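# Move the loose steel plate from the vise into the bin

## Task

Take the loose steel plate standing in the bench vise (the vise has no bar) and put it in the parts bin. A drift punch, a combination spanner and a pull hook lie on the bench, and the bin is not fixed in place. The plate may be released to fall only once some of it is already inside the bin. Anywhere else, it must never drop farther than the bin's depth.

## Robot and tools

Robot: two arms with six joints each, left_arm and right_arm. Each ends in a sixteen-motor hand with index, middle and ring fingers plus a thumb. right_arm has a right hand and left_arm has a mirrored left hand. Bases in the scene frame: left_arm at (+0.057, +0.503, +0.034) m and right_arm at (-0.010, -0.355, +0.034) m, both nearly unrotated. Cameras: cam_high, cam_low, cam_left_wrist, cam_right_wrist.

Frames. In the scene frame the origin sits on the table top halfway between the arms. +z is up, +x points out over the table, and left_arm is on the +y side. Each arm reports its hand pose, velocities and targets in its own base frame, and its offsets use that frame's axes. Rotations turn about the Hand target's position. Hand point axes: +z runs along the straightened fingers toward the tips, and +y points out of the palm. On the right hand +x runs across the palm away from the thumb; on the left hand +x points toward the thumb.

The 48-number row is used by both execute_actions and move. It is one flat list covering both arms, and every number lies in [-1, 1]. The order is: left_arm dx, dy, dz, rx, ry, rz; 16 left hand motor numbers; left current_limit; left speed; then the same 24 numbers for right_arm. The six pose numbers are an offset, not a pose. They count from that arm's Hand target as it stood when the action or move began, in that arm's base axes. 1.0 equals 0.6 m for dx, dy, dz and 180 degrees for rx, ry, rz, which together form one rotation vector. Every row counts from the same start, so sending an offset again moves the arm further. Six zeros ask the arm to return to its current Hand target. Each step, the commanded orientation is limited to 32 degrees from the measured one.

Hand numbers are absolute goals, not offsets. Their order is index_abd, index_mcp, index_pip, index_dip, middle_abd, middle_mcp, middle_pip, middle_dip, ring_abd, ring_mcp, ring_pip, ring_dip, thumb_cmc, thumb_axl, thumb_mcp, thumb_ipl. Each maps linearly onto its hinge's range, and moving toward -1 bends or curls it. Straight positions: _abd 0.00, _mcp 0.75, _pip 0.58, _dip 0.70, thumb_cmc 0.71, thumb_axl 0.68, thumb_mcp 0.23, thumb_ipl 0.17. current_limit maps -1..+1 to 0..550 mA, with a floor of 11 mA. speed sets the hinge rate to (speed+1)/2 of 8.5 rad/s. Starting values are 0.4 and -0.6. A zero is a real goal. To keep a hand unchanged, send back its hand_goal, hand_current_limit and hand_speed.

Tools.
- execute_actions(actions, cameras): actions is a list of actions, each with up to 15 rows. One row lasts 1/30 s, and a short action repeats its last row until 15 steps have passed. An empty list returns state plus all camera images.
- move(target, speed, blend, stop_force, zero, blocking, cameras): takes the hand point in a straight line to the offset target. target is one 48-number row or a list of up to 15 rows, all counted from the same Hand targets. speed is in m/s, from 0.002 to 3.6, default 0.25; turning is capped at twice that in rad/s. blend is a corner radius in m for lists. stop_force, 3 to 120 N, ends an arm's path when its wrist sensor feels that much push; do not combine it with turning the hand or with blocking=false. zero (default true) re-zeros the sensor before the move. No move lasts more than 10 s, and moves do not avoid obstacles.
- wait(seconds 0-10, cameras): lets time pass while both arms hold.
- stop(cameras): brakes a running move.
- zoom_image(camera, region [x0,y0,x1,y1] in pixels, at most 504x504): gives a closer view of the newest image.
- zero_wrist_force(arm): resets that arm's force baseline.
- read_manual(section): returns licence text only.
- finished_scene(scene): ends the scene and cannot be undone.

Results. Each arm reports Hand target (the base for its next offsets), end_effector_position in metres, quaternion, velocities, joint positions and torques, and wrist force and torque in the hand's axes. Each hand reports hand_goal, hand_measured, hand_current_ma, hand_state (moving, goal, blocked or overload), hand_current_limit and hand_speed. A move also prints a line with done, off_target, moving, held or fault, plus limits=paced (pose clipped) or limits=held (steps withheld). Arms often stop a little short of their target; send the remaining distance as a new offset.

Cautions. Slow down near contact and never aim far past a solid surface. About 150 N on any part of an arm, or a wrist joint past 24.3 N m, causes a fault stop lasting 10 s. A motor held at 495 mA or more for 5 s shuts down. Motors at 85 °C lock the arm, and a MOTOR HOT line appears at 70 °C. Keep the arms and hands from touching each other, and do not route a path close to an arm's own base. Lower the plate until it is partly inside the bin before releasing it. Avoid knocking the bin or the tools, since anything that ends up off the table fails the scene.

Each tool is called after "Emit:" by a JSON object that holds its "api" and its "payload", one argument or row to a line.

## Session

Emit:
{"api": "execute_actions", "payload": {
  "actions": []
}}

Scene clock: 0.00 s.
left_arm: end_effector_position=(+0.4828, -0.3084, +0.2249) hand_goal=(+0.000, +0.754, +0.576, +0.696, +0.000, +0.754, +0.576, +0.696, +0.000, +0.754, +0.576, +0.696, +0.714, +0.678, +0.226, +0.168) hand_measured=(+0.000, +0.754, +0.576, +0.696, +0.000, +0.754, +0.576, +0.696, +0.000, +0.754, +0.576, +0.696, +0.714, +0.678, +0.226, +0.168) hand_current_ma=(+0, +0, +0, +0, +0, +0, +0, +0, +0, +0, +0, +0, +0, +0, +0, +0) hand_state=(goal, goal, goal, goal, goal, goal, goal, goal, goal, goal, goal, goal, goal, goal, goal, goal) hand_current_limit=0.40 hand_speed=-0.60 end_effector_quat_wxyz=(+0.011, -0.421, +0.906, -0.039) | right_arm: end_effector_position=(+0.3808, +0.0078, +0.1319) hand_goal=(+0.000, +0.754, +0.576, +0.696, +0.000, +0.754, +0.576, +0.696, +0.000, +0.754, +0.576, +0.696, +0.714, +0.678, +0.226, +0.168) hand_measured=(+0.000, +0.754, +0.576, +0.696, +0.000, +0.754, +0.576, +0.696, +0.000, +0.754, +0.576, +0.696, +0.714, +0.678, +0.226, +0.168) hand_current_ma=(+0, +0, +0, +0, +0, +0, +0, +0, +0, +0, +0, +0, +0, +0, +0, +0) hand_state=(goal, goal, goal, goal, goal, goal, goal, goal, goal, goal, goal, goal, goal, goal, goal, goal) hand_current_limit=0.40 hand_speed=-0.60 end_effector_quat_wxyz=(-0.278, -0.456, +0.721, +0.442)
Joint positions: left_arm=[2.808 -1.935 -1.481 -1.227 1.53 -2.775] | right_arm=[-0.419 -0.95 1.671 -1.192 -1.548 3.151]
Joint velocities: within noise
Joint torques (N m): no reading
Motor temperatures (°C): left_arm=[38 29 32 37 43 38] | right_arm=[38 28 30 41 42 39]
Wrist force (N): no reading
Wrist torque (N m): no reading
Wrist force, peak (N): no reading
Hand target: left_arm +0.4828, -0.3084, +0.2249; +0.011, -0.421, +0.906, -0.039 | right_arm +0.3808, +0.0078, +0.1319; -0.278, -0.456, +0.721, +0.442

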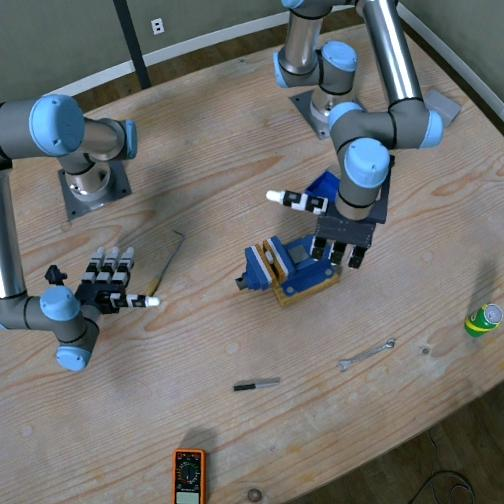

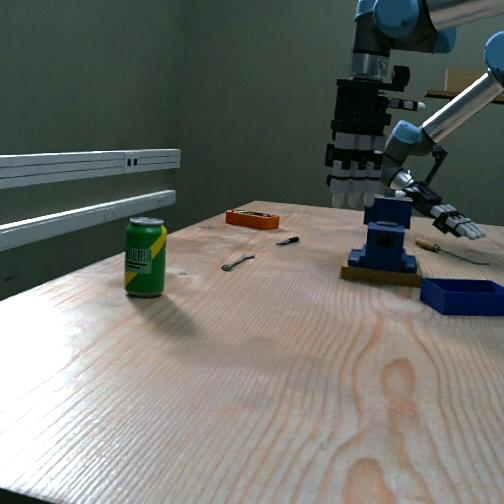

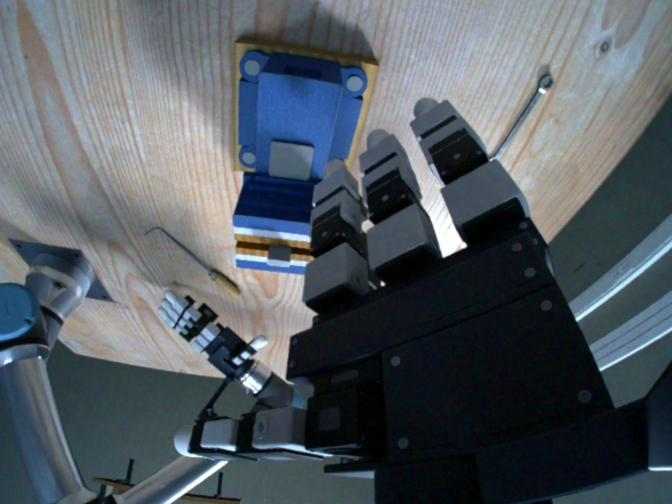

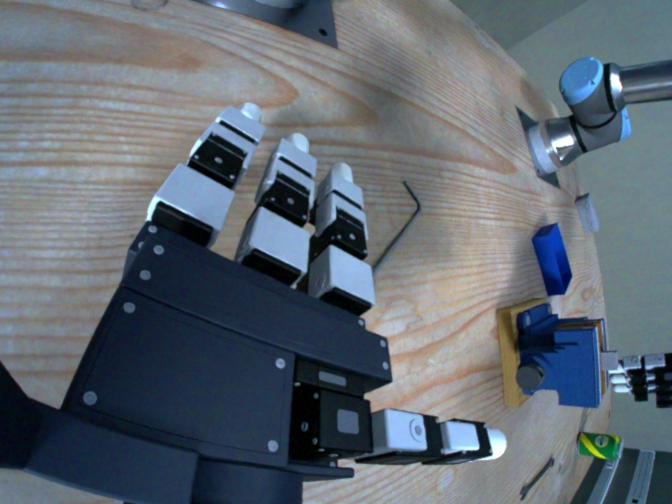

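Emit:
{"api": "zoom_image", "payload": {
  "camera": "cam_high",
  "region": [210, 160, 400, 320]
}}

Emit:
{"api": "zoom_image", "payload": {
  "camera": "cam_low",
  "region": [320, 170, 504, 330]
}}

Emit:
{"api": "zoom_image", "payload": {
  "camera": "cam_left_wrist",
  "region": [130, 20, 450, 320]
}}

Emit:
{"api": "zoom_image", "payload": {
  "camera": "cam_right_wrist",
  "region": [440, 200, 672, 504]
}}

Scaled by 2.653 from the camera's 504x504 image, which has a finer 720x720 frame.

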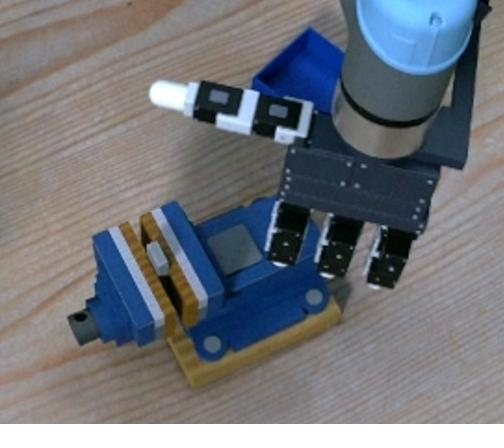

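Scaled by 2.739 from the camera's 504x504 image, which has a finer 720x720 frame.

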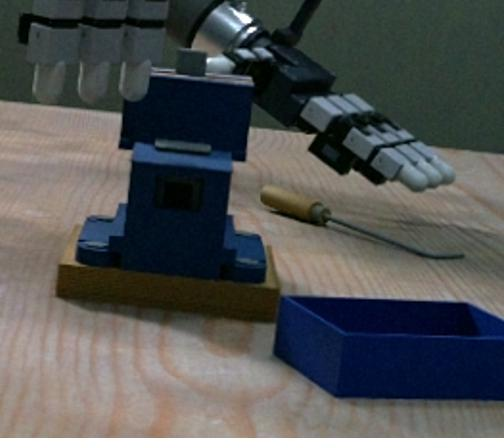

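Scaled by 1.575 from the camera's 672x504 image, which has a finer 960x720 frame.

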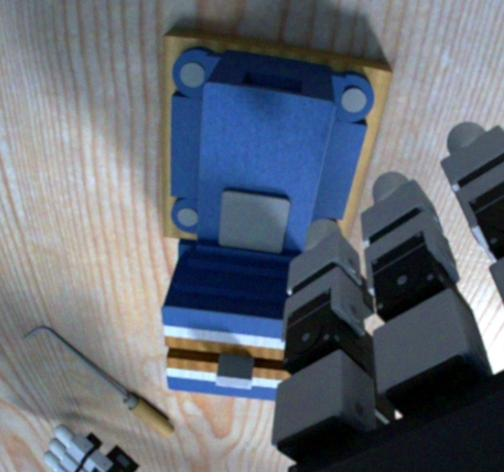

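Scaled by 1.658 from the camera's 672x504 image, which has a finer 960x720 frame.

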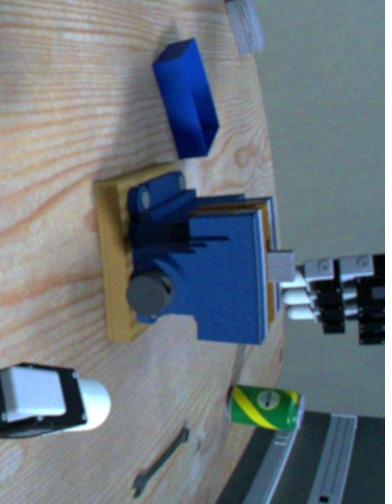

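Emit:
{"api": "move", "payload": {
  "target": [-0.123,-0.306,0.2085,0.0129,0.0230,0.2229,0,0.754,0.576,0.696,0,0.754,0.576,0.696,0,0.754,0.576,0.696,0.714,0.678,0.226,0.168,0.4,-0.6,0,0,0,0,0,0,0,0.754,0.576,0.696,0,0.754,0.576,0.696,0,0.754,0.576,0.696,0.714,0.678,0.226,0.168,0.4,-0.6],
  "cameras": ["all"]
}}

Scene clock: 13.87 s.
left_arm: end_effector_position=(+0.4089, -0.4920, +0.3499) hand_goal=(+0.000, +0.754, +0.576, +0.696, +0.000, +0.754, +0.576, +0.696, +0.000, +0.754, +0.576, +0.696, +0.714, +0.678, +0.226, +0.168) hand_measured=(+0.000, +0.754, +0.576, +0.696, +0.000, +0.754, +0.576, +0.696, +0.000, +0.754, +0.576, +0.696, +0.714, +0.678, +0.224, +0.168) hand_current_ma=(+0, +0, +0, +0, +0, +0, +0, +0, +0, +0, +0, +0, +0, +0, -1, +0) hand_state=(goal, goal, goal, goal, goal, goal, goal, goal, goal, goal, goal, goal, goal, goal, goal, goal) hand_current_limit=0.40 hand_speed=-0.60 end_effector_quat_wxyz=(+0.000, +0.707, -0.708, +0.000) | right_arm: end_effector_position=(+0.3808, +0.0078, +0.1319) hand_goal=(+0.000, +0.754, +0.576, +0.696, +0.000, +0.754, +0.576, +0.696, +0.000, +0.754, +0.576, +0.696, +0.714, +0.678, +0.226, +0.168) hand_measured=(+0.000, +0.760, +0.576, +0.696, +0.000, +0.760, +0.576, +0.696, +0.000, +0.760, +0.576, +0.696, +0.720, +0.678, +0.226, +0.168) hand_current_ma=(+0, +5, +0, +0, +0, +7, +0, +0, +0, +6, +0, +0, +5, +0, +0, +0) hand_state=(goal, goal, goal, goal, goal, goal, goal, goal, goal, goal, goal, goal, goal, goal, goal, goal) hand_current_limit=0.40 hand_speed=-0.60 end_effector_quat_wxyz=(-0.278, -0.456, +0.721, +0.442)
Joint positions: left_arm=[2.579 -2.002 -1.06 -1.65 1.57 -3.703] | right_arm=[-0.419 -0.95 1.671 -1.192 -1.548 3.151]
Joint torques (N m): left_arm=[11.57 49.98 24.71 3.09 -0.51 -1.83] | right_arm=[0.03 -41.82 -12.96 0.27 -0.06 0.26]
Wrist force (N): left_arm=[0.1 0.9 0.1] | right_arm=[0.0 0.1 0.0]
Wrist torque (N m): left_arm=[0.10 -0.01 0.04] | right_arm=[0.01 0.00 0.00]
Wrist force, peak (N): left_arm=[1.0 1.7 -0.6] | right_arm=[-0.4 0.2 0.0]
Hand target: left_arm +0.4090, -0.4920, +0.3500; +0.000, +0.707, -0.707, +0.000 | right_arm +0.3808, +0.0078, +0.1319; -0.278, -0.456, +0.721, +0.442
Off the commanded pose: left_arm 0.000 m, 0 deg | right_arm 0.000 m, 0 deg.
move: done

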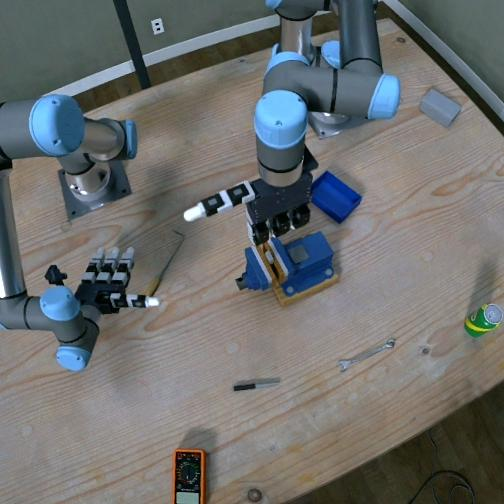

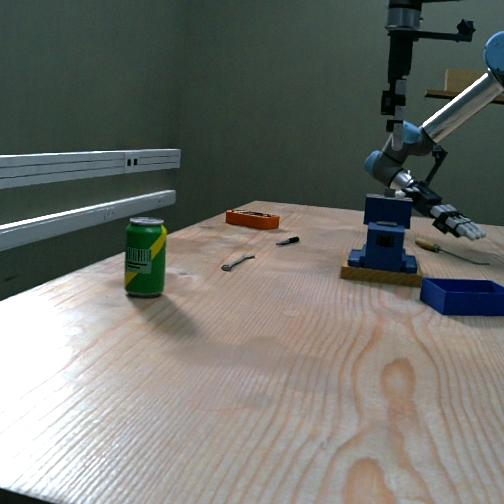

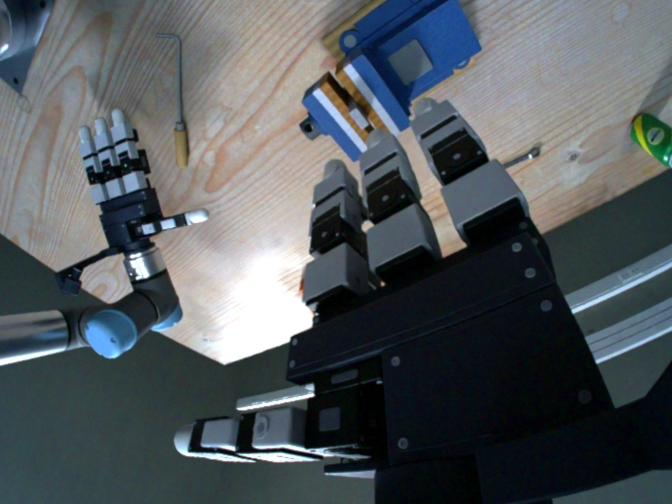

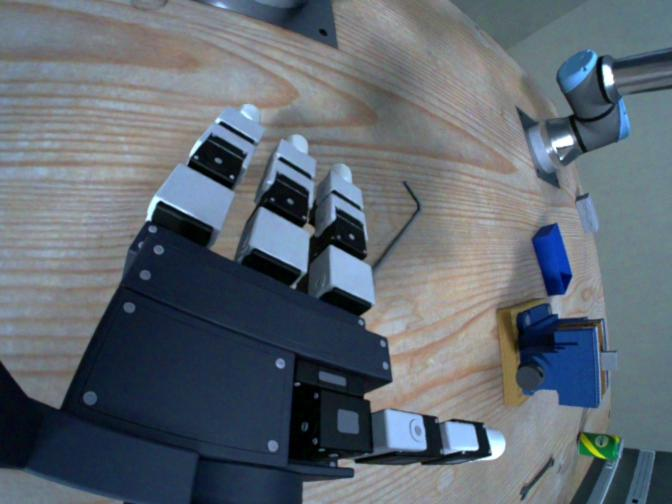

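Emit:
{"api": "zoom_image", "payload": {
  "camera": "cam_left_wrist",
  "region": [280, 20, 480, 180]
}}

Emit:
{"api": "zoom_image", "payload": {
  "camera": "cam_high",
  "region": [220, 160, 370, 320]
}}

Emit:
{"api": "zoom_image", "payload": {
  "camera": "cam_low",
  "region": [330, 170, 504, 330]
}}

Scaled by 2.520 from the camera's 672x504 image, which has a finer 960x720 frame.

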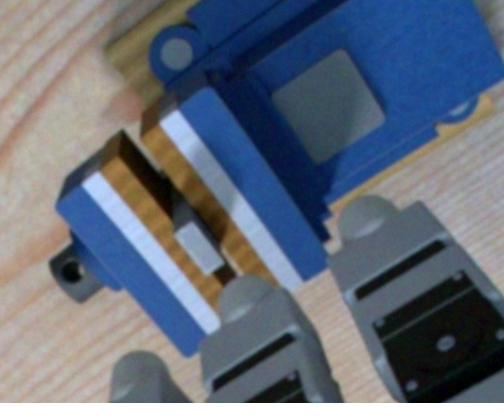

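Scaled by 3.150 from the camera's 504x504 image, which has a finer 720x720 frame.

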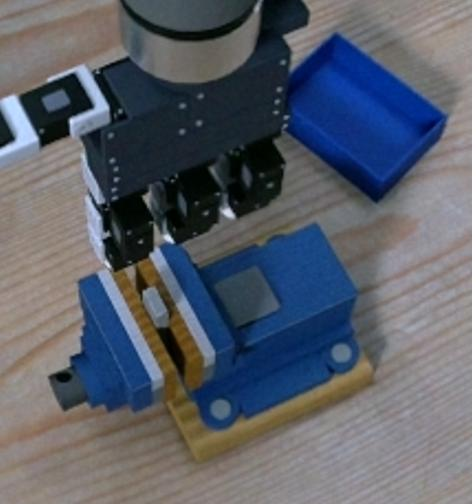

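Scaled by 2.897 from the camera's 504x504 image, which has a finer 720x720 frame.

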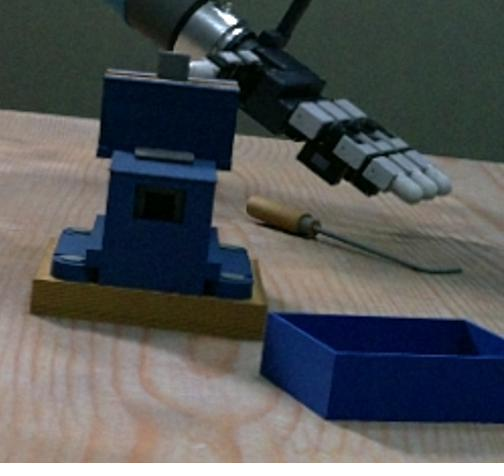

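Emit:
{"api": "move", "payload": {
  "target": [0.00833,0.003,-0.1,0,0,0,0,0.754,0.576,0.696,0,0.754,0.576,0.696,0,0.754,0.576,0.696,0.714,0.678,0.226,0.168,0.4,-0.6,0,0,0,0,0,0,0,0.754,0.576,0.696,0,0.754,0.576,0.696,0,0.754,0.576,0.696,0.714,0.678,0.226,0.168,0.4,-0.6],
  "cameras": ["all"]
}}

Emit:
{"api": "zoom_image", "payload": {
  "camera": "cam_left_wrist",
  "region": [280, 20, 480, 180]
}}

Emit:
{"api": "zoom_image", "payload": {
  "camera": "cam_low",
  "region": [330, 170, 504, 330]
}}

Scene clock: 16.50 s.
left_arm: end_effector_position=(+0.4140, -0.4902, +0.2900) hand_goal=(+0.000, +0.754, +0.576, +0.696, +0.000, +0.754, +0.576, +0.696, +0.000, +0.754, +0.576, +0.696, +0.714, +0.678, +0.226, +0.168) hand_measured=(+0.000, +0.754, +0.576, +0.696, +0.000, +0.754, +0.576, +0.696, +0.000, +0.754, +0.576, +0.696, +0.714, +0.678, +0.224, +0.168) hand_current_ma=(+0, +0, +0, +0, +0, +0, +0, +0, +0, +0, +0, +0, +0, +0, -1, +0) hand_state=(goal, goal, goal, goal, goal, goal, goal, goal, goal, goal, goal, goal, goal, goal, goal, goal) hand_current_limit=0.40 hand_speed=-0.60 end_effector_quat_wxyz=(+0.000, +0.707, -0.707, +0.000) | right_arm: end_effector_position=(+0.3808, +0.0078, +0.1319) hand_goal=(+0.000, +0.754, +0.576, +0.696, +0.000, +0.754, +0.576, +0.696, +0.000, +0.754, +0.576, +0.696, +0.714, +0.678, +0.226, +0.168) hand_measured=(+0.000, +0.760, +0.576, +0.696, +0.000, +0.760, +0.576, +0.696, +0.000, +0.760, +0.576, +0.696, +0.720, +0.678, +0.226, +0.168) hand_current_ma=(+0, +5, +0, +0, +0, +7, +0, +0, +0, +6, +0, +0, +5, +0, +0, +0) hand_state=(goal, goal, goal, goal, goal, goal, goal, goal, goal, goal, goal, goal, goal, goal, goal, goal) hand_current_limit=0.40 hand_speed=-0.60 end_effector_quat_wxyz=(-0.278, -0.456, +0.721, +0.442)
Joint positions: left_arm=[2.585 -2.008 -1.205 -1.5 1.57 -3.697] | right_arm=[-0.419 -0.95 1.671 -1.192 -1.548 3.151]
Joint torques (N m): left_arm=[-1.4 51.72 20.24 1.87 -1.49 -0.34] | right_arm=[-0.47 -42.39 -13.57 0.43 -0.17 0.11]
Wrist force (N): left_arm=[0.4 0.8 0.1] | right_arm=[-0.1 0.3 0.1]
Wrist torque (N m): left_arm=[0.08 0.01 0.09] | right_arm=[0.03 0.01 0.00]
Wrist force, peak (N): left_arm=[0.3 0.9 1.3] | right_arm=[-0.4 0.3 -0.1]
Hand target: left_arm +0.4140, -0.4902, +0.2900; +0.000, +0.707, -0.707, +0.000 | right_arm +0.3808, +0.0078, +0.1319; -0.278, -0.456, +0.721, +0.442
Off the commanded pose: left_arm 0.000 m, 0 deg | right_arm 0.000 m, 0 deg.
move: done

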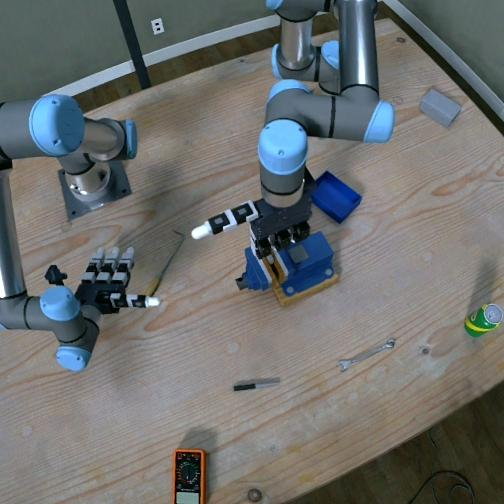

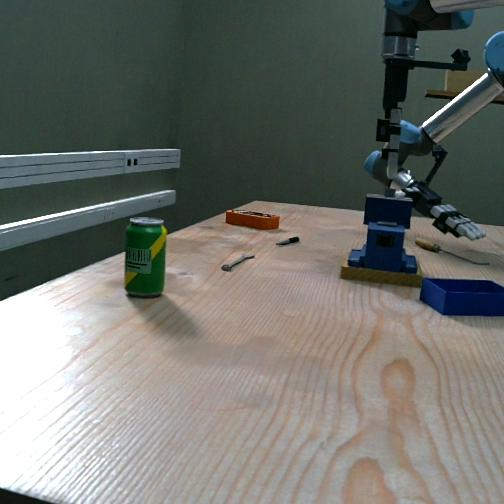

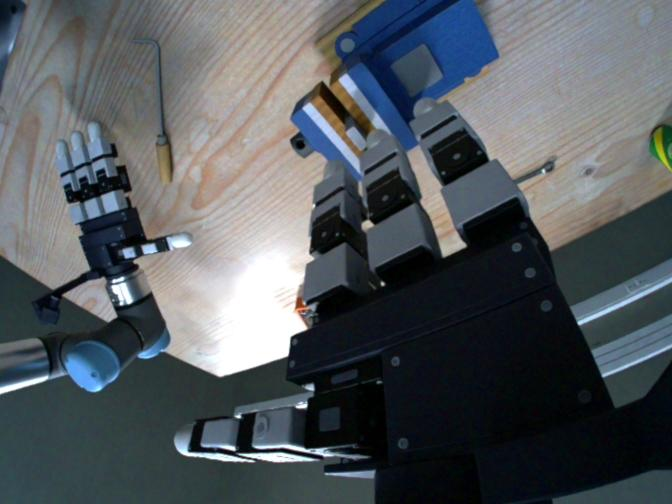

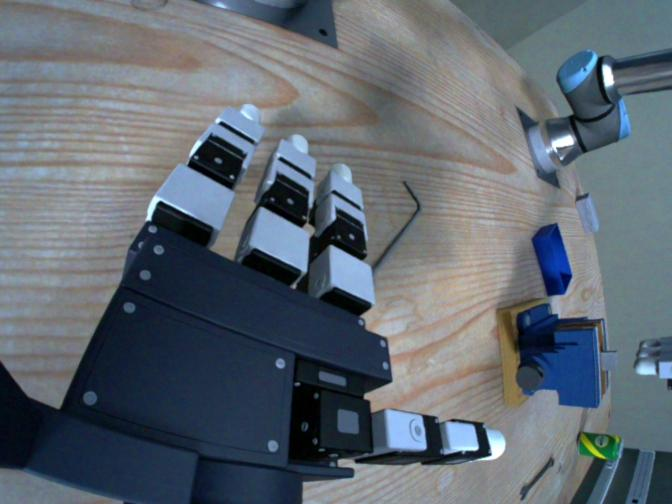

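Scaled by 2.520 from the camera's 672x504 image, which has a finer 960x720 frame.

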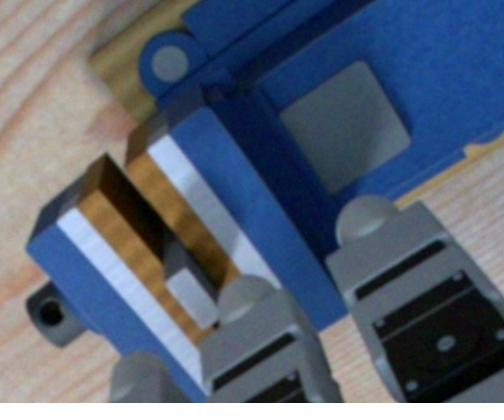

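Scaled by 2.897 from the camera's 504x504 image, which has a finer 720x720 frame.

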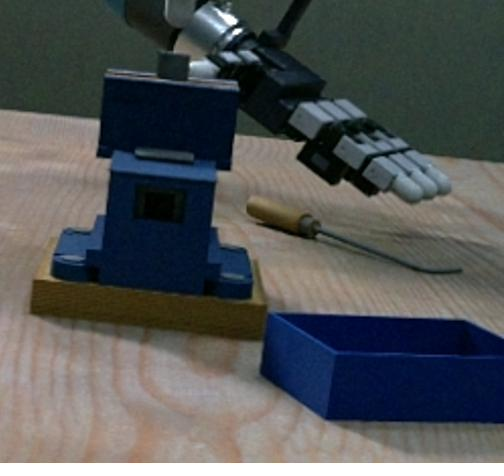

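Emit:
{"api": "zoom_image", "payload": {
  "camera": "cam_low",
  "region": [330, 50, 470, 230]
}}

Emit:
{"api": "zoom_image", "payload": {
  "camera": "cam_right_wrist",
  "region": [472, 250, 672, 450]
}}

Scaled by 2.800 from the camera's 504x504 image, which has a finer 720x720 frame.

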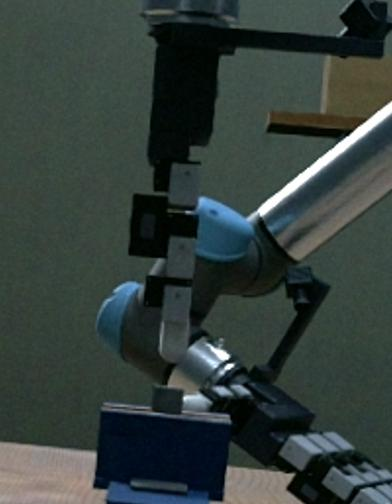

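Scaled by 2.520 from the camera's 672x504 image, which has a finer 960x720 frame.

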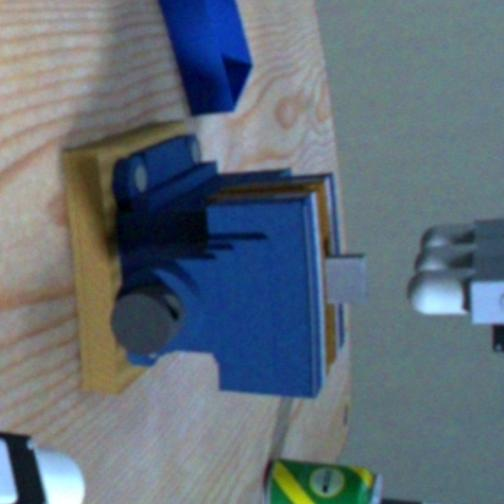

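Emit:
{"api": "move", "payload": {
  "target": [0.005,0.002,-0.055,0,0,0,0,0.754,0.576,0.696,0,0.754,0.576,0.696,0,0.754,0.576,0.696,0.714,0.678,0.226,0.168,0.4,-0.6,0,0,0,0,0,0,0,0.754,0.576,0.696,0,0.754,0.576,0.696,0,0.754,0.576,0.696,0.714,0.678,0.226,0.168,0.4,-0.6],
  "speed": 0.1
}}

Emit:
{"api": "move", "payload": {
  "target": [0,0,-0.045,0,0,0,0,0.754,0.576,0.696,0,0.754,0.576,0.696,0,0.754,0.576,0.696,0.714,0.678,0.226,0.168,0.4,-0.6,0,0,0,0,0,0,0,0.754,0.576,0.696,0,0.754,0.576,0.696,0,0.754,0.576,0.696,0.714,0.678,0.226,0.168,0.4,-0.6],
  "speed": 0.02,
  "stop_force": 4,
  "cameras": ["all"]
}}

Emit:
{"api": "zoom_image", "payload": {
  "camera": "cam_low",
  "region": [330, 50, 470, 230]
}}

Emit:
{"api": "zoom_image", "payload": {
  "camera": "cam_right_wrist",
  "region": [472, 250, 672, 450]
}}

Emit:
{"api": "zoom_image", "payload": {
  "camera": "cam_left_wrist",
  "region": [280, 60, 480, 220]
}}

Scene clock: 19.50 s.
left_arm: end_effector_position=(+0.4170, -0.4890, +0.2569) hand_goal=(+0.000, +0.754, +0.576, +0.696, +0.000, +0.754, +0.576, +0.696, +0.000, +0.754, +0.576, +0.696, +0.714, +0.678, +0.226, +0.168) hand_measured=(+0.000, +0.754, +0.576, +0.696, +0.000, +0.754, +0.576, +0.696, +0.000, +0.754, +0.576, +0.696, +0.714, +0.678, +0.224, +0.168) hand_current_ma=(+0, +0, +0, +0, +0, +0, +0, +0, +0, +0, +0, +0, +0, +0, -1, +0) hand_state=(goal, goal, goal, goal, goal, goal, goal, goal, goal, goal, goal, goal, goal, goal, goal, goal) hand_current_limit=0.40 hand_speed=-0.60 end_effector_quat_wxyz=(+0.000, +0.707, -0.707, +0.000) | right_arm: end_effector_position=(+0.3808, +0.0078, +0.1319) hand_goal=(+0.000, +0.754, +0.576, +0.696, +0.000, +0.754, +0.576, +0.696, +0.000, +0.754, +0.576, +0.696, +0.714, +0.678, +0.226, +0.168) hand_measured=(+0.000, +0.760, +0.576, +0.696, +0.000, +0.760, +0.576, +0.696, +0.000, +0.760, +0.576, +0.696, +0.720, +0.678, +0.226, +0.168) hand_current_ma=(+0, +5, +0, +0, +0, +7, +0, +0, +0, +6, +0, +0, +5, +0, +0, +0) hand_state=(goal, goal, goal, goal, goal, goal, goal, goal, goal, goal, goal, goal, goal, goal, goal, goal) hand_current_limit=0.40 hand_speed=-0.60 end_effector_quat_wxyz=(-0.278, -0.456, +0.721, +0.442)
Joint positions: left_arm=[2.589 -2.021 -1.271 -1.421 1.57 -3.693] | right_arm=[-0.419 -0.95 1.671 -1.192 -1.548 3.151]
Joint torques (N m): left_arm=[6.87 49.58 30.07 0.08 0.05 1.4] | right_arm=[-0.21 -42.23 -13.21 0.19 -0.04 0.03]
Wrist force (N): left_arm=[0.3 0.7 0.0] | right_arm=[-0.1 0.2 0.0]
Wrist torque (N m): left_arm=[0.03 -0.01 0.09] | right_arm=[0.03 0.02 0.00]
Wrist force, peak (N): left_arm=[0.3 1.1 0.3] | right_arm=[-0.1 0.4 -0.1]
Hand target: left_arm +0.4170, -0.4890, +0.2570; +0.000, +0.707, -0.707, +0.000 | right_arm +0.3808, +0.0078, +0.1319; -0.278, -0.456, +0.721, +0.442
Off the commanded pose: left_arm 0.000 m, 0 deg | right_arm 0.000 m, 0 deg.
move: done

Scene clock: 21.10 s.
left_arm: end_effector_position=(+0.4170, -0.4890, +0.2468) hand_goal=(+0.000, +0.754, +0.576, +0.696, +0.000, +0.754, +0.576, +0.696, +0.000, +0.754, +0.576, +0.696, +0.714, +0.678, +0.226, +0.168) hand_measured=(+0.000, +0.752, +0.576, +0.696, +0.000, +0.752, +0.576, +0.696, +0.000, +0.754, +0.576, +0.696, +0.714, +0.678, +0.224, +0.168) hand_current_ma=(+0, +0, +0, +0, +0, +0, +0, +0, +0, +0, +0, +0, +0, +0, -1, +0) hand_state=(goal, goal, goal, goal, goal, goal, goal, goal, goal, goal, goal, goal, goal, goal, goal, goal) hand_current_limit=0.40 hand_speed=-0.60 end_effector_quat_wxyz=(+0.000, +0.707, -0.707, +0.000) | right_arm: end_effector_position=(+0.3808, +0.0078, +0.1319) hand_goal=(+0.000, +0.754, +0.576, +0.696, +0.000, +0.754, +0.576, +0.696, +0.000, +0.754, +0.576, +0.696, +0.714, +0.678, +0.226, +0.168) hand_measured=(+0.000, +0.760, +0.576, +0.696, +0.000, +0.760, +0.576, +0.696, +0.000, +0.760, +0.576, +0.696, +0.720, +0.678, +0.226, +0.168) hand_current_ma=(+0, +5, +0, +0, +0, +7, +0, +0, +0, +6, +0, +0, +5, +0, +0, +0) hand_state=(goal, goal, goal, goal, goal, goal, goal, goal, goal, goal, goal, goal, goal, goal, goal, goal) hand_current_limit=0.40 hand_speed=-0.60 end_effector_quat_wxyz=(-0.278, -0.456, +0.721, +0.442)
Joint positions: left_arm=[2.589 -2.025 -1.292 -1.397 1.57 -3.693] | right_arm=[-0.419 -0.95 1.671 -1.192 -1.548 3.151]
Joint torques (N m): left_arm=[-3.7 50.24 26.11 3.65 -0.65 0.04] | right_arm=[-0.45 -41.22 -13.58 0.22 -0.13 0.25]
Wrist force (N): left_arm=[0.6 0.2 -2.4] | right_arm=[-0.1 0.3 -0.1]
Wrist torque (N m): left_arm=[0.20 0.01 0.14] | right_arm=[0.05 0.01 0.01]
Wrist force, peak (N): left_arm=[0.0 0.7 -15.1] | right_arm=[-0.5 0.0 0.0]
Hand target: left_arm +0.4170, -0.4890, +0.2468; +0.000, +0.707, -0.707, +0.000 (not the last commanded pose) | right_arm +0.3808, +0.0078, +0.1319; -0.278, -0.456, +0.721, +0.442
Off the commanded pose: left_arm 0.017 m, 0 deg | right_arm 0.000 m, 0 deg.
move: contact (left_arm)

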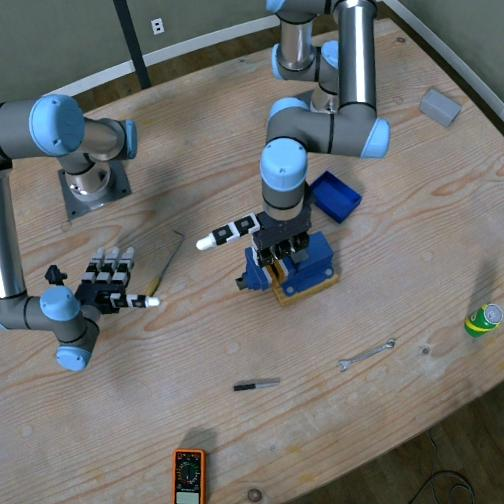

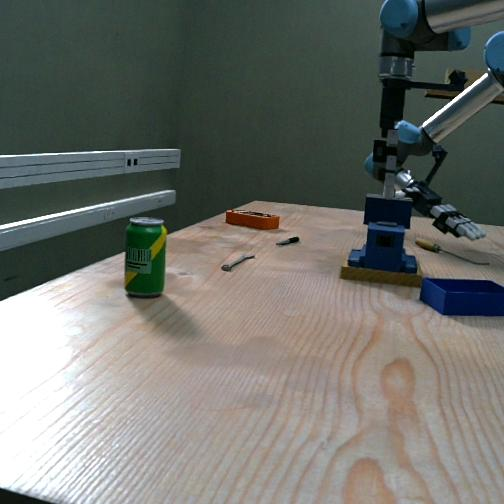

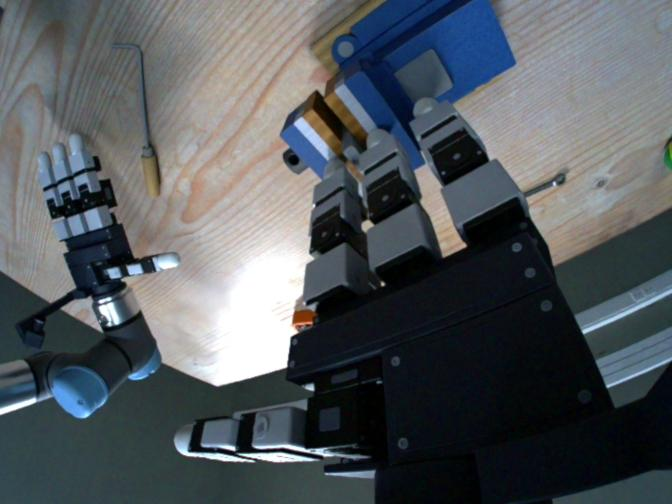

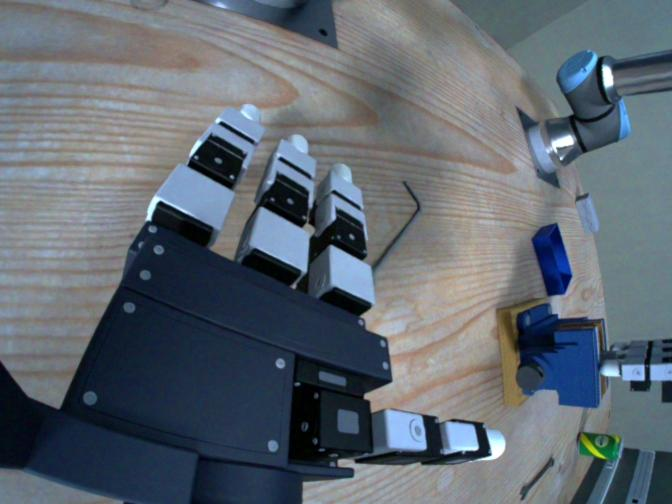

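Scaled by 2.800 from the camera's 504x504 image, which has a finer 720x720 frame.

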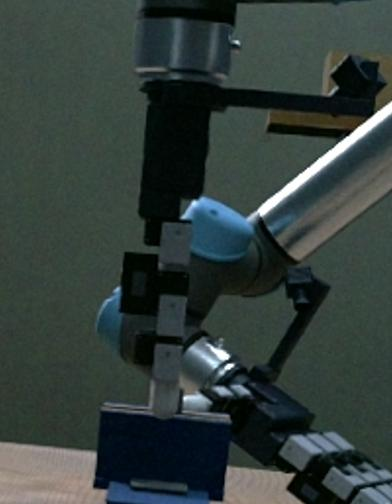

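Scaled by 2.520 from the camera's 672x504 image, which has a finer 960x720 frame.

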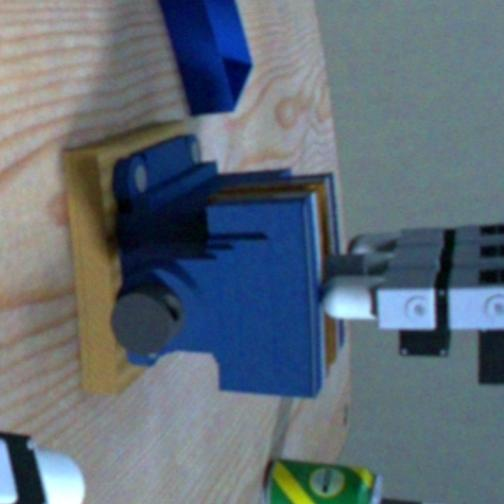

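Scaled by 2.520 from the camera's 672x504 image, which has a finer 960x720 frame.

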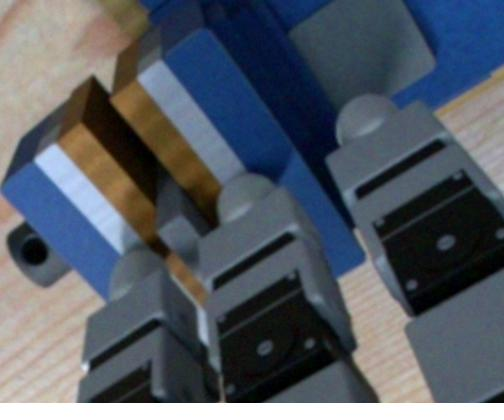

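Emit:
{"api": "move", "payload": {
  "target": [0,0,0.0035,0,0,0,0,0.754,0.576,0.696,0,0.754,0.576,0.696,0,0.754,0.576,0.696,0.714,0.678,0.226,0.168,0.4,-0.8,0,0,0,0,0,0,0,0.754,0.576,0.696,0,0.754,0.576,0.696,0,0.754,0.576,0.696,0.714,0.678,0.226,0.168,0.4,-0.6],
  "speed": 0.02
}}

Emit:
{"api": "move", "payload": {
  "target": [0,0,0,0,0,0,-0.22,0.754,0.576,0.696,0.22,0.754,0.576,0.696,0,0.754,0.576,0.696,0.714,0.678,0.226,0.168,0.4,-0.8,0,0,0,0,0,0,0,0.754,0.576,0.696,0,0.754,0.576,0.696,0,0.754,0.576,0.696,0.714,0.678,0.226,0.168,0.4,-0.6],
  "cameras": ["all"]
}}

Emit:
{"api": "zoom_image", "payload": {
  "camera": "cam_left_wrist",
  "region": [280, 60, 480, 220]
}}

Scene clock: 22.70 s.
left_arm: end_effector_position=(+0.4170, -0.4890, +0.2490) hand_goal=(+0.000, +0.754, +0.576, +0.696, +0.000, +0.754, +0.576, +0.696, +0.000, +0.754, +0.576, +0.696, +0.714, +0.678, +0.226, +0.168) hand_measured=(+0.000, +0.752, +0.576, +0.696, +0.000, +0.752, +0.576, +0.696, +0.000, +0.754, +0.576, +0.696, +0.714, +0.678, +0.224, +0.168) hand_current_ma=(+0, +0, +0, +0, +0, +0, +0, +0, +0, +0, +0, +0, +0, +0, -1, +0) hand_state=(goal, goal, goal, goal, goal, goal, goal, goal, goal, goal, goal, goal, goal, goal, goal, goal) hand_current_limit=0.40 hand_speed=-0.80 end_effector_quat_wxyz=(+0.000, +0.707, -0.707, +0.000) | right_arm: end_effector_position=(+0.3808, +0.0078, +0.1319) hand_goal=(+0.000, +0.754, +0.576, +0.696, +0.000, +0.754, +0.576, +0.696, +0.000, +0.754, +0.576, +0.696, +0.714, +0.678, +0.226, +0.168) hand_measured=(+0.000, +0.760, +0.576, +0.696, +0.000, +0.760, +0.576, +0.696, +0.000, +0.760, +0.576, +0.696, +0.720, +0.678, +0.226, +0.168) hand_current_ma=(+0, +5, +0, +0, +0, +7, +0, +0, +0, +6, +0, +0, +5, +0, +0, +0) hand_state=(goal, goal, goal, goal, goal, goal, goal, goal, goal, goal, goal, goal, goal, goal, goal, goal) hand_current_limit=0.40 hand_speed=-0.60 end_effector_quat_wxyz=(-0.278, -0.456, +0.721, +0.442)
Joint positions: left_arm=[2.589 -2.024 -1.287 -1.402 1.57 -3.693] | right_arm=[-0.419 -0.95 1.671 -1.192 -1.548 3.151]
Joint torques (N m): left_arm=[-1.86 49.08 25.39 1.41 -0.39 2.34] | right_arm=[0.12 -41.83 -14.2 0.14 -0.25 0.12]
Wrist force (N): left_arm=[0.2 0.8 0.0] | right_arm=[-0.2 0.2 0.0]
Wrist torque (N m): left_arm=[0.04 -0.02 0.10] | right_arm=[0.03 0.03 -0.01]
Wrist force, peak (N): left_arm=[0.6 0.4 -2.3] | right_arm=[-0.3 0.2 0.0]
Hand target: left_arm +0.4170, -0.4890, +0.2489; +0.000, +0.707, -0.707, +0.000 | right_arm +0.3808, +0.0078, +0.1319; -0.278, -0.456, +0.721, +0.442
Off the commanded pose: left_arm 0.000 m, 0 deg | right_arm 0.000 m, 0 deg.
move: done

Scene clock: 23.20 s.
left_arm: end_effector_position=(+0.4170, -0.4890, +0.2490) hand_goal=(-0.220, +0.754, +0.576, +0.696, +0.220, +0.754, +0.576, +0.696, +0.000, +0.754, +0.576, +0.696, +0.714, +0.678, +0.226, +0.168) hand_measured=(-0.088, +0.752, +0.576, +0.696, +0.088, +0.752, +0.576, +0.696, +0.000, +0.754, +0.576, +0.696, +0.714, +0.678, +0.224, +0.168) hand_current_ma=(+321, +0, +0, +0, -320, +0, +0, +0, +0, +0, +0, +0, +0, +0, -1, +0) hand_state=(blocked, goal, goal, goal, blocked, goal, goal, goal, goal, goal, goal, goal, goal, goal, goal, goal) hand_current_limit=0.40 hand_speed=-0.80 end_effector_quat_wxyz=(+0.000, +0.707, -0.707, +0.000) | right_arm: end_effector_position=(+0.3808, +0.0078, +0.1319) hand_goal=(+0.000, +0.754, +0.576, +0.696, +0.000, +0.754, +0.576, +0.696, +0.000, +0.754, +0.576, +0.696, +0.714, +0.678, +0.226, +0.168) hand_measured=(+0.000, +0.760, +0.576, +0.696, +0.000, +0.760, +0.576, +0.696, +0.000, +0.760, +0.576, +0.696, +0.720, +0.678, +0.226, +0.168) hand_current_ma=(+0, +5, +0, +0, +0, +7, +0, +0, +0, +6, +0, +0, +5, +0, +0, +0) hand_state=(goal, goal, goal, goal, goal, goal, goal, goal, goal, goal, goal, goal, goal, goal, goal, goal) hand_current_limit=0.40 hand_speed=-0.60 end_effector_quat_wxyz=(-0.278, -0.456, +0.721, +0.442)
Joint positions: left_arm=[2.589 -2.024 -1.287 -1.402 1.57 -3.693] | right_arm=[-0.419 -0.95 1.671 -1.192 -1.548 3.151]
Joint torques (N m): left_arm=[-2.79 47.07 18.87 4.31 -0.7 2.35] | right_arm=[-0.95 -41.98 -14.15 0.18 -0.15 0.11]
Wrist force (N): left_arm=[0.4 0.8 1.2] | right_arm=[0.0 0.2 0.0]
Wrist torque (N m): left_arm=[-0.05 -0.02 0.11] | right_arm=[0.02 0.00 0.00]
Wrist force, peak (N): left_arm=[0.4 0.7 1.3] | right_arm=[-0.1 0.3 0.1]
Hand target: left_arm +0.4170, -0.4890, +0.2489; +0.000, +0.707, -0.707, +0.000 | right_arm +0.3808, +0.0078, +0.1319; -0.278, -0.456, +0.721, +0.442
Off the commanded pose: left_arm 0.000 m, 0 deg | right_arm 0.000 m, 0 deg.
move: done

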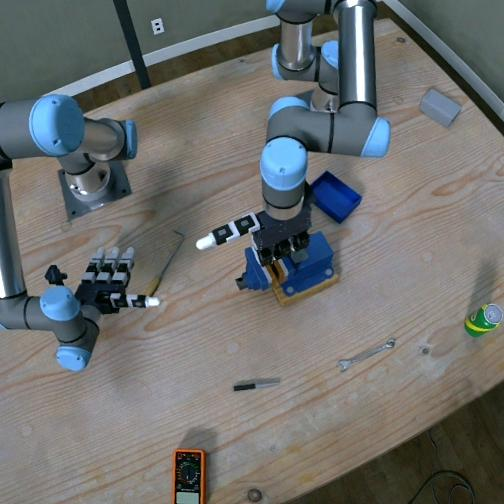

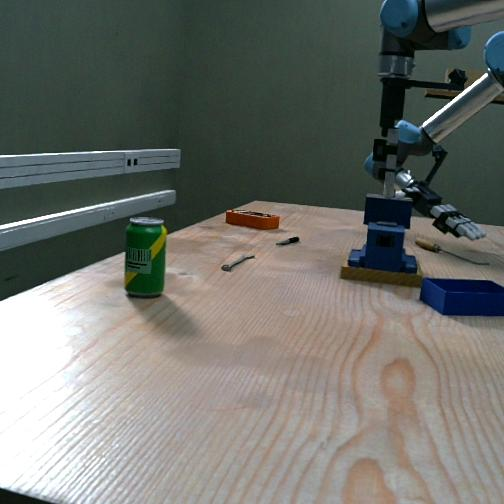

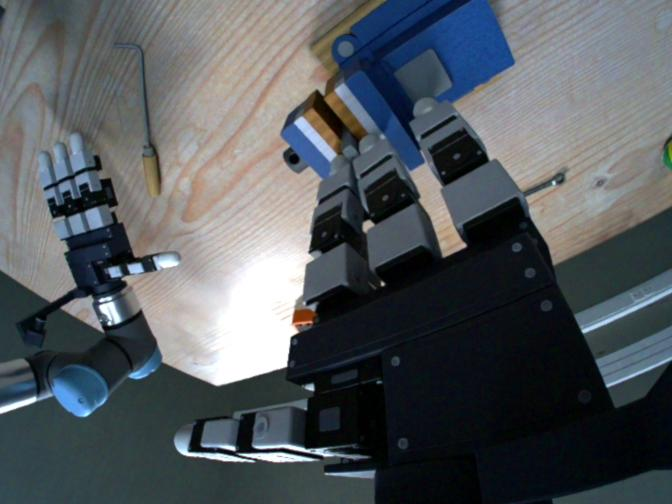

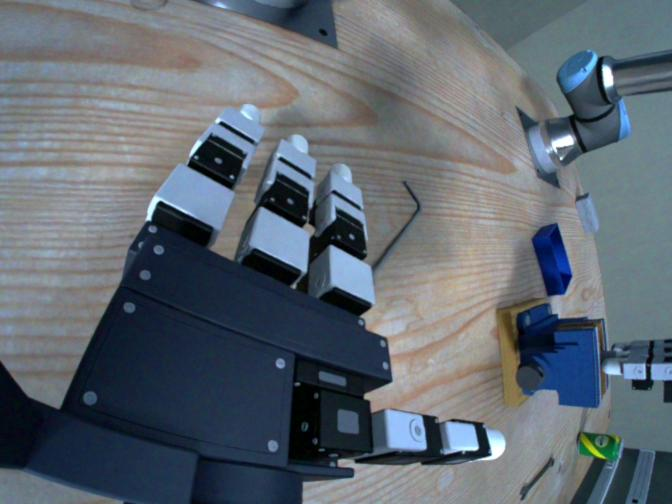

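Scaled by 2.520 from the camera's 672x504 image, which has a finer 960x720 frame.

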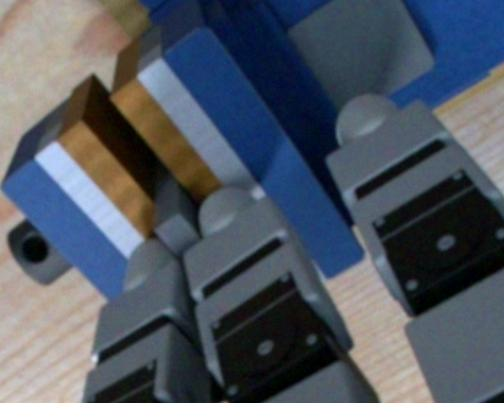

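Emit:
{"api": "move", "payload": {
  "target": [0,0,0.05,0,0,0,-0.3,0.754,0.576,0.696,0.3,0.754,0.576,0.696,0,0.754,0.576,0.696,0.714,0.678,0.226,0.168,0.4,-0.8,0,0,0,0,0,0,0,0.754,0.576,0.696,0,0.754,0.576,0.696,0,0.754,0.576,0.696,0.714,0.678,0.226,0.168,0.4,-0.6],
  "speed": 0.05,
  "cameras": ["all"]
}}

Emit:
{"api": "zoom_image", "payload": {
  "camera": "cam_left_wrist",
  "region": [280, 60, 480, 220]
}}

Emit:
{"api": "zoom_image", "payload": {
  "camera": "cam_low",
  "region": [330, 50, 470, 230]
}}

Emit:
{"api": "zoom_image", "payload": {
  "camera": "cam_right_wrist",
  "region": [472, 250, 672, 450]
}}

Scene clock: 24.87 s.
left_arm: end_effector_position=(+0.4170, -0.4890, +0.2791) hand_goal=(-0.300, +0.754, +0.576, +0.696, +0.300, +0.754, +0.576, +0.696, +0.000, +0.754, +0.576, +0.696, +0.714, +0.678, +0.226, +0.168) hand_measured=(-0.088, +0.752, +0.576, +0.696, +0.088, +0.752, +0.576, +0.696, +0.000, +0.754, +0.576, +0.696, +0.714, +0.678, +0.224, +0.168) hand_current_ma=(+385, +0, +0, +0, -385, +0, +0, +0, +0, +0, +0, +0, +0, +0, -1, +0) hand_state=(blocked, goal, goal, goal, blocked, goal, goal, goal, goal, goal, goal, goal, goal, goal, goal, goal) hand_current_limit=0.40 hand_speed=-0.80 end_effector_quat_wxyz=(+0.000, +0.707, -0.707, +0.000) end_effector_velocity=(+0.001, +0.000, +0.000) end_effector_angular_velocity=(-0.002, -0.003, +0.002) | right_arm: end_effector_position=(+0.3808, +0.0078, +0.1319) hand_goal=(+0.000, +0.754, +0.576, +0.696, +0.000, +0.754, +0.576, +0.696, +0.000, +0.754, +0.576, +0.696, +0.714, +0.678, +0.226, +0.168) hand_measured=(+0.000, +0.760, +0.576, +0.696, +0.000, +0.760, +0.576, +0.696, +0.000, +0.760, +0.576, +0.696, +0.720, +0.678, +0.226, +0.168) hand_current_ma=(+0, +5, +0, +0, +0, +7, +0, +0, +0, +6, +0, +0, +5, +0, +0, +0) hand_state=(goal, goal, goal, goal, goal, goal, goal, goal, goal, goal, goal, goal, goal, goal, goal, goal) hand_current_limit=0.40 hand_speed=-0.60 end_effector_quat_wxyz=(-0.278, -0.456, +0.721, +0.442)
Joint positions: left_arm=[2.589 -2.014 -1.225 -1.475 1.57 -3.693] | right_arm=[-0.419 -0.95 1.671 -1.192 -1.548 3.151]
Joint velocities: left_arm=[0 0 -0.001 0.005 0 -0.002] | right_arm=[within noise]
Joint torques (N m): left_arm=[-0.54 35.56 17.12 4.2 -0.48 2.07] | right_arm=[-0.17 -40.73 -12.98 0.26 -0.12 0.06]
Wrist force (N): left_arm=[0.0 0.8 1.7] | right_arm=[0.0 0.1 0.1]
Wrist torque (N m): left_arm=[-0.02 0.05 0.05] | right_arm=[0.00 0.00 0.00]
Wrist force, peak (N): left_arm=[0.4 0.7 2.1] | right_arm=[-0.2 0.4 -0.1]
Hand target: left_arm +0.4170, -0.4890, +0.2789; +0.000, +0.707, -0.707, +0.000 | right_arm +0.3808, +0.0078, +0.1319; -0.278, -0.456, +0.721, +0.442
Off the commanded pose: left_arm 0.000 m, 0 deg | right_arm 0.000 m, 0 deg.
move: done

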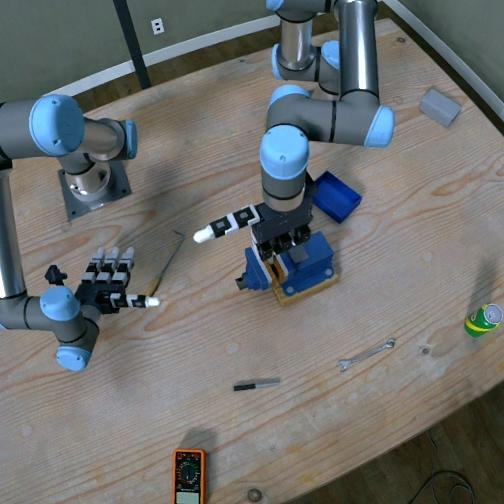

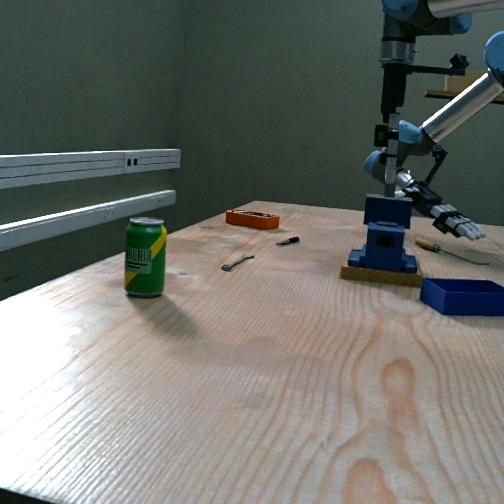

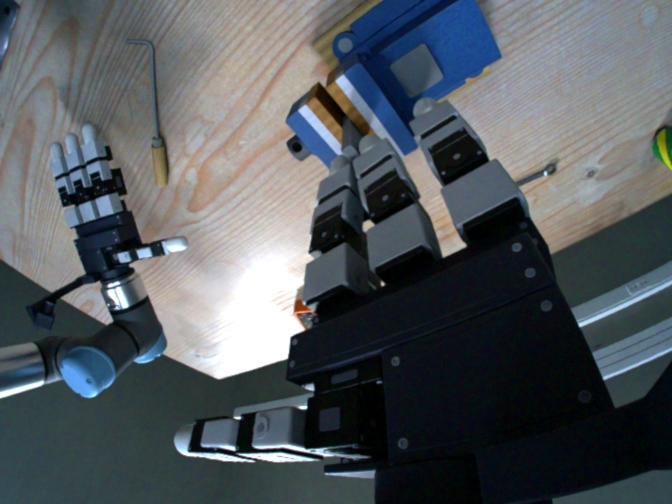

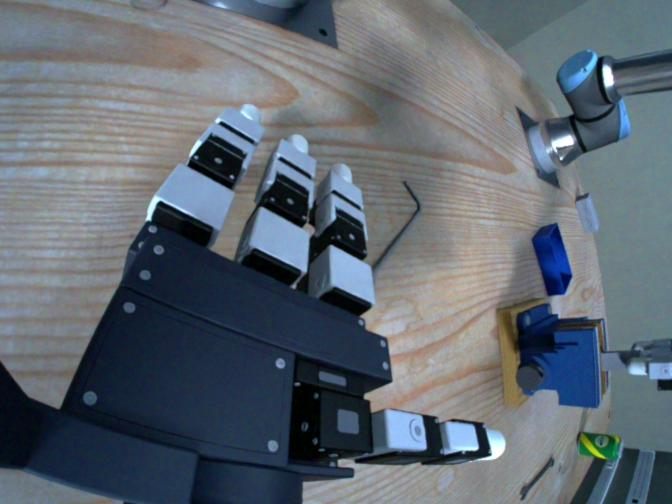

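Scaled by 2.520 from the camera's 672x504 image, which has a finer 960x720 frame.

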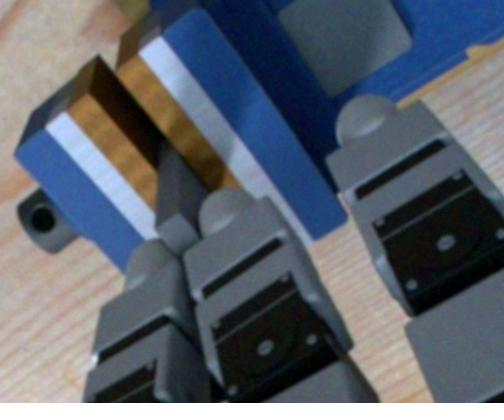

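Scaled by 2.800 from the camera's 504x504 image, which has a finer 720x720 frame.

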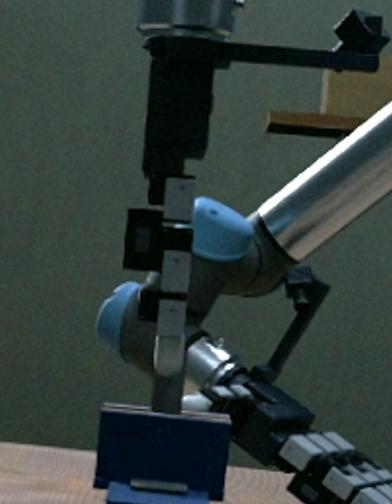

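Scaled by 2.520 from the camera's 672x504 image, which has a finer 960x720 frame.

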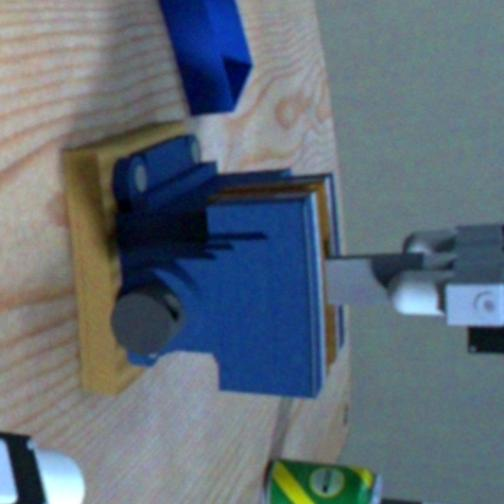

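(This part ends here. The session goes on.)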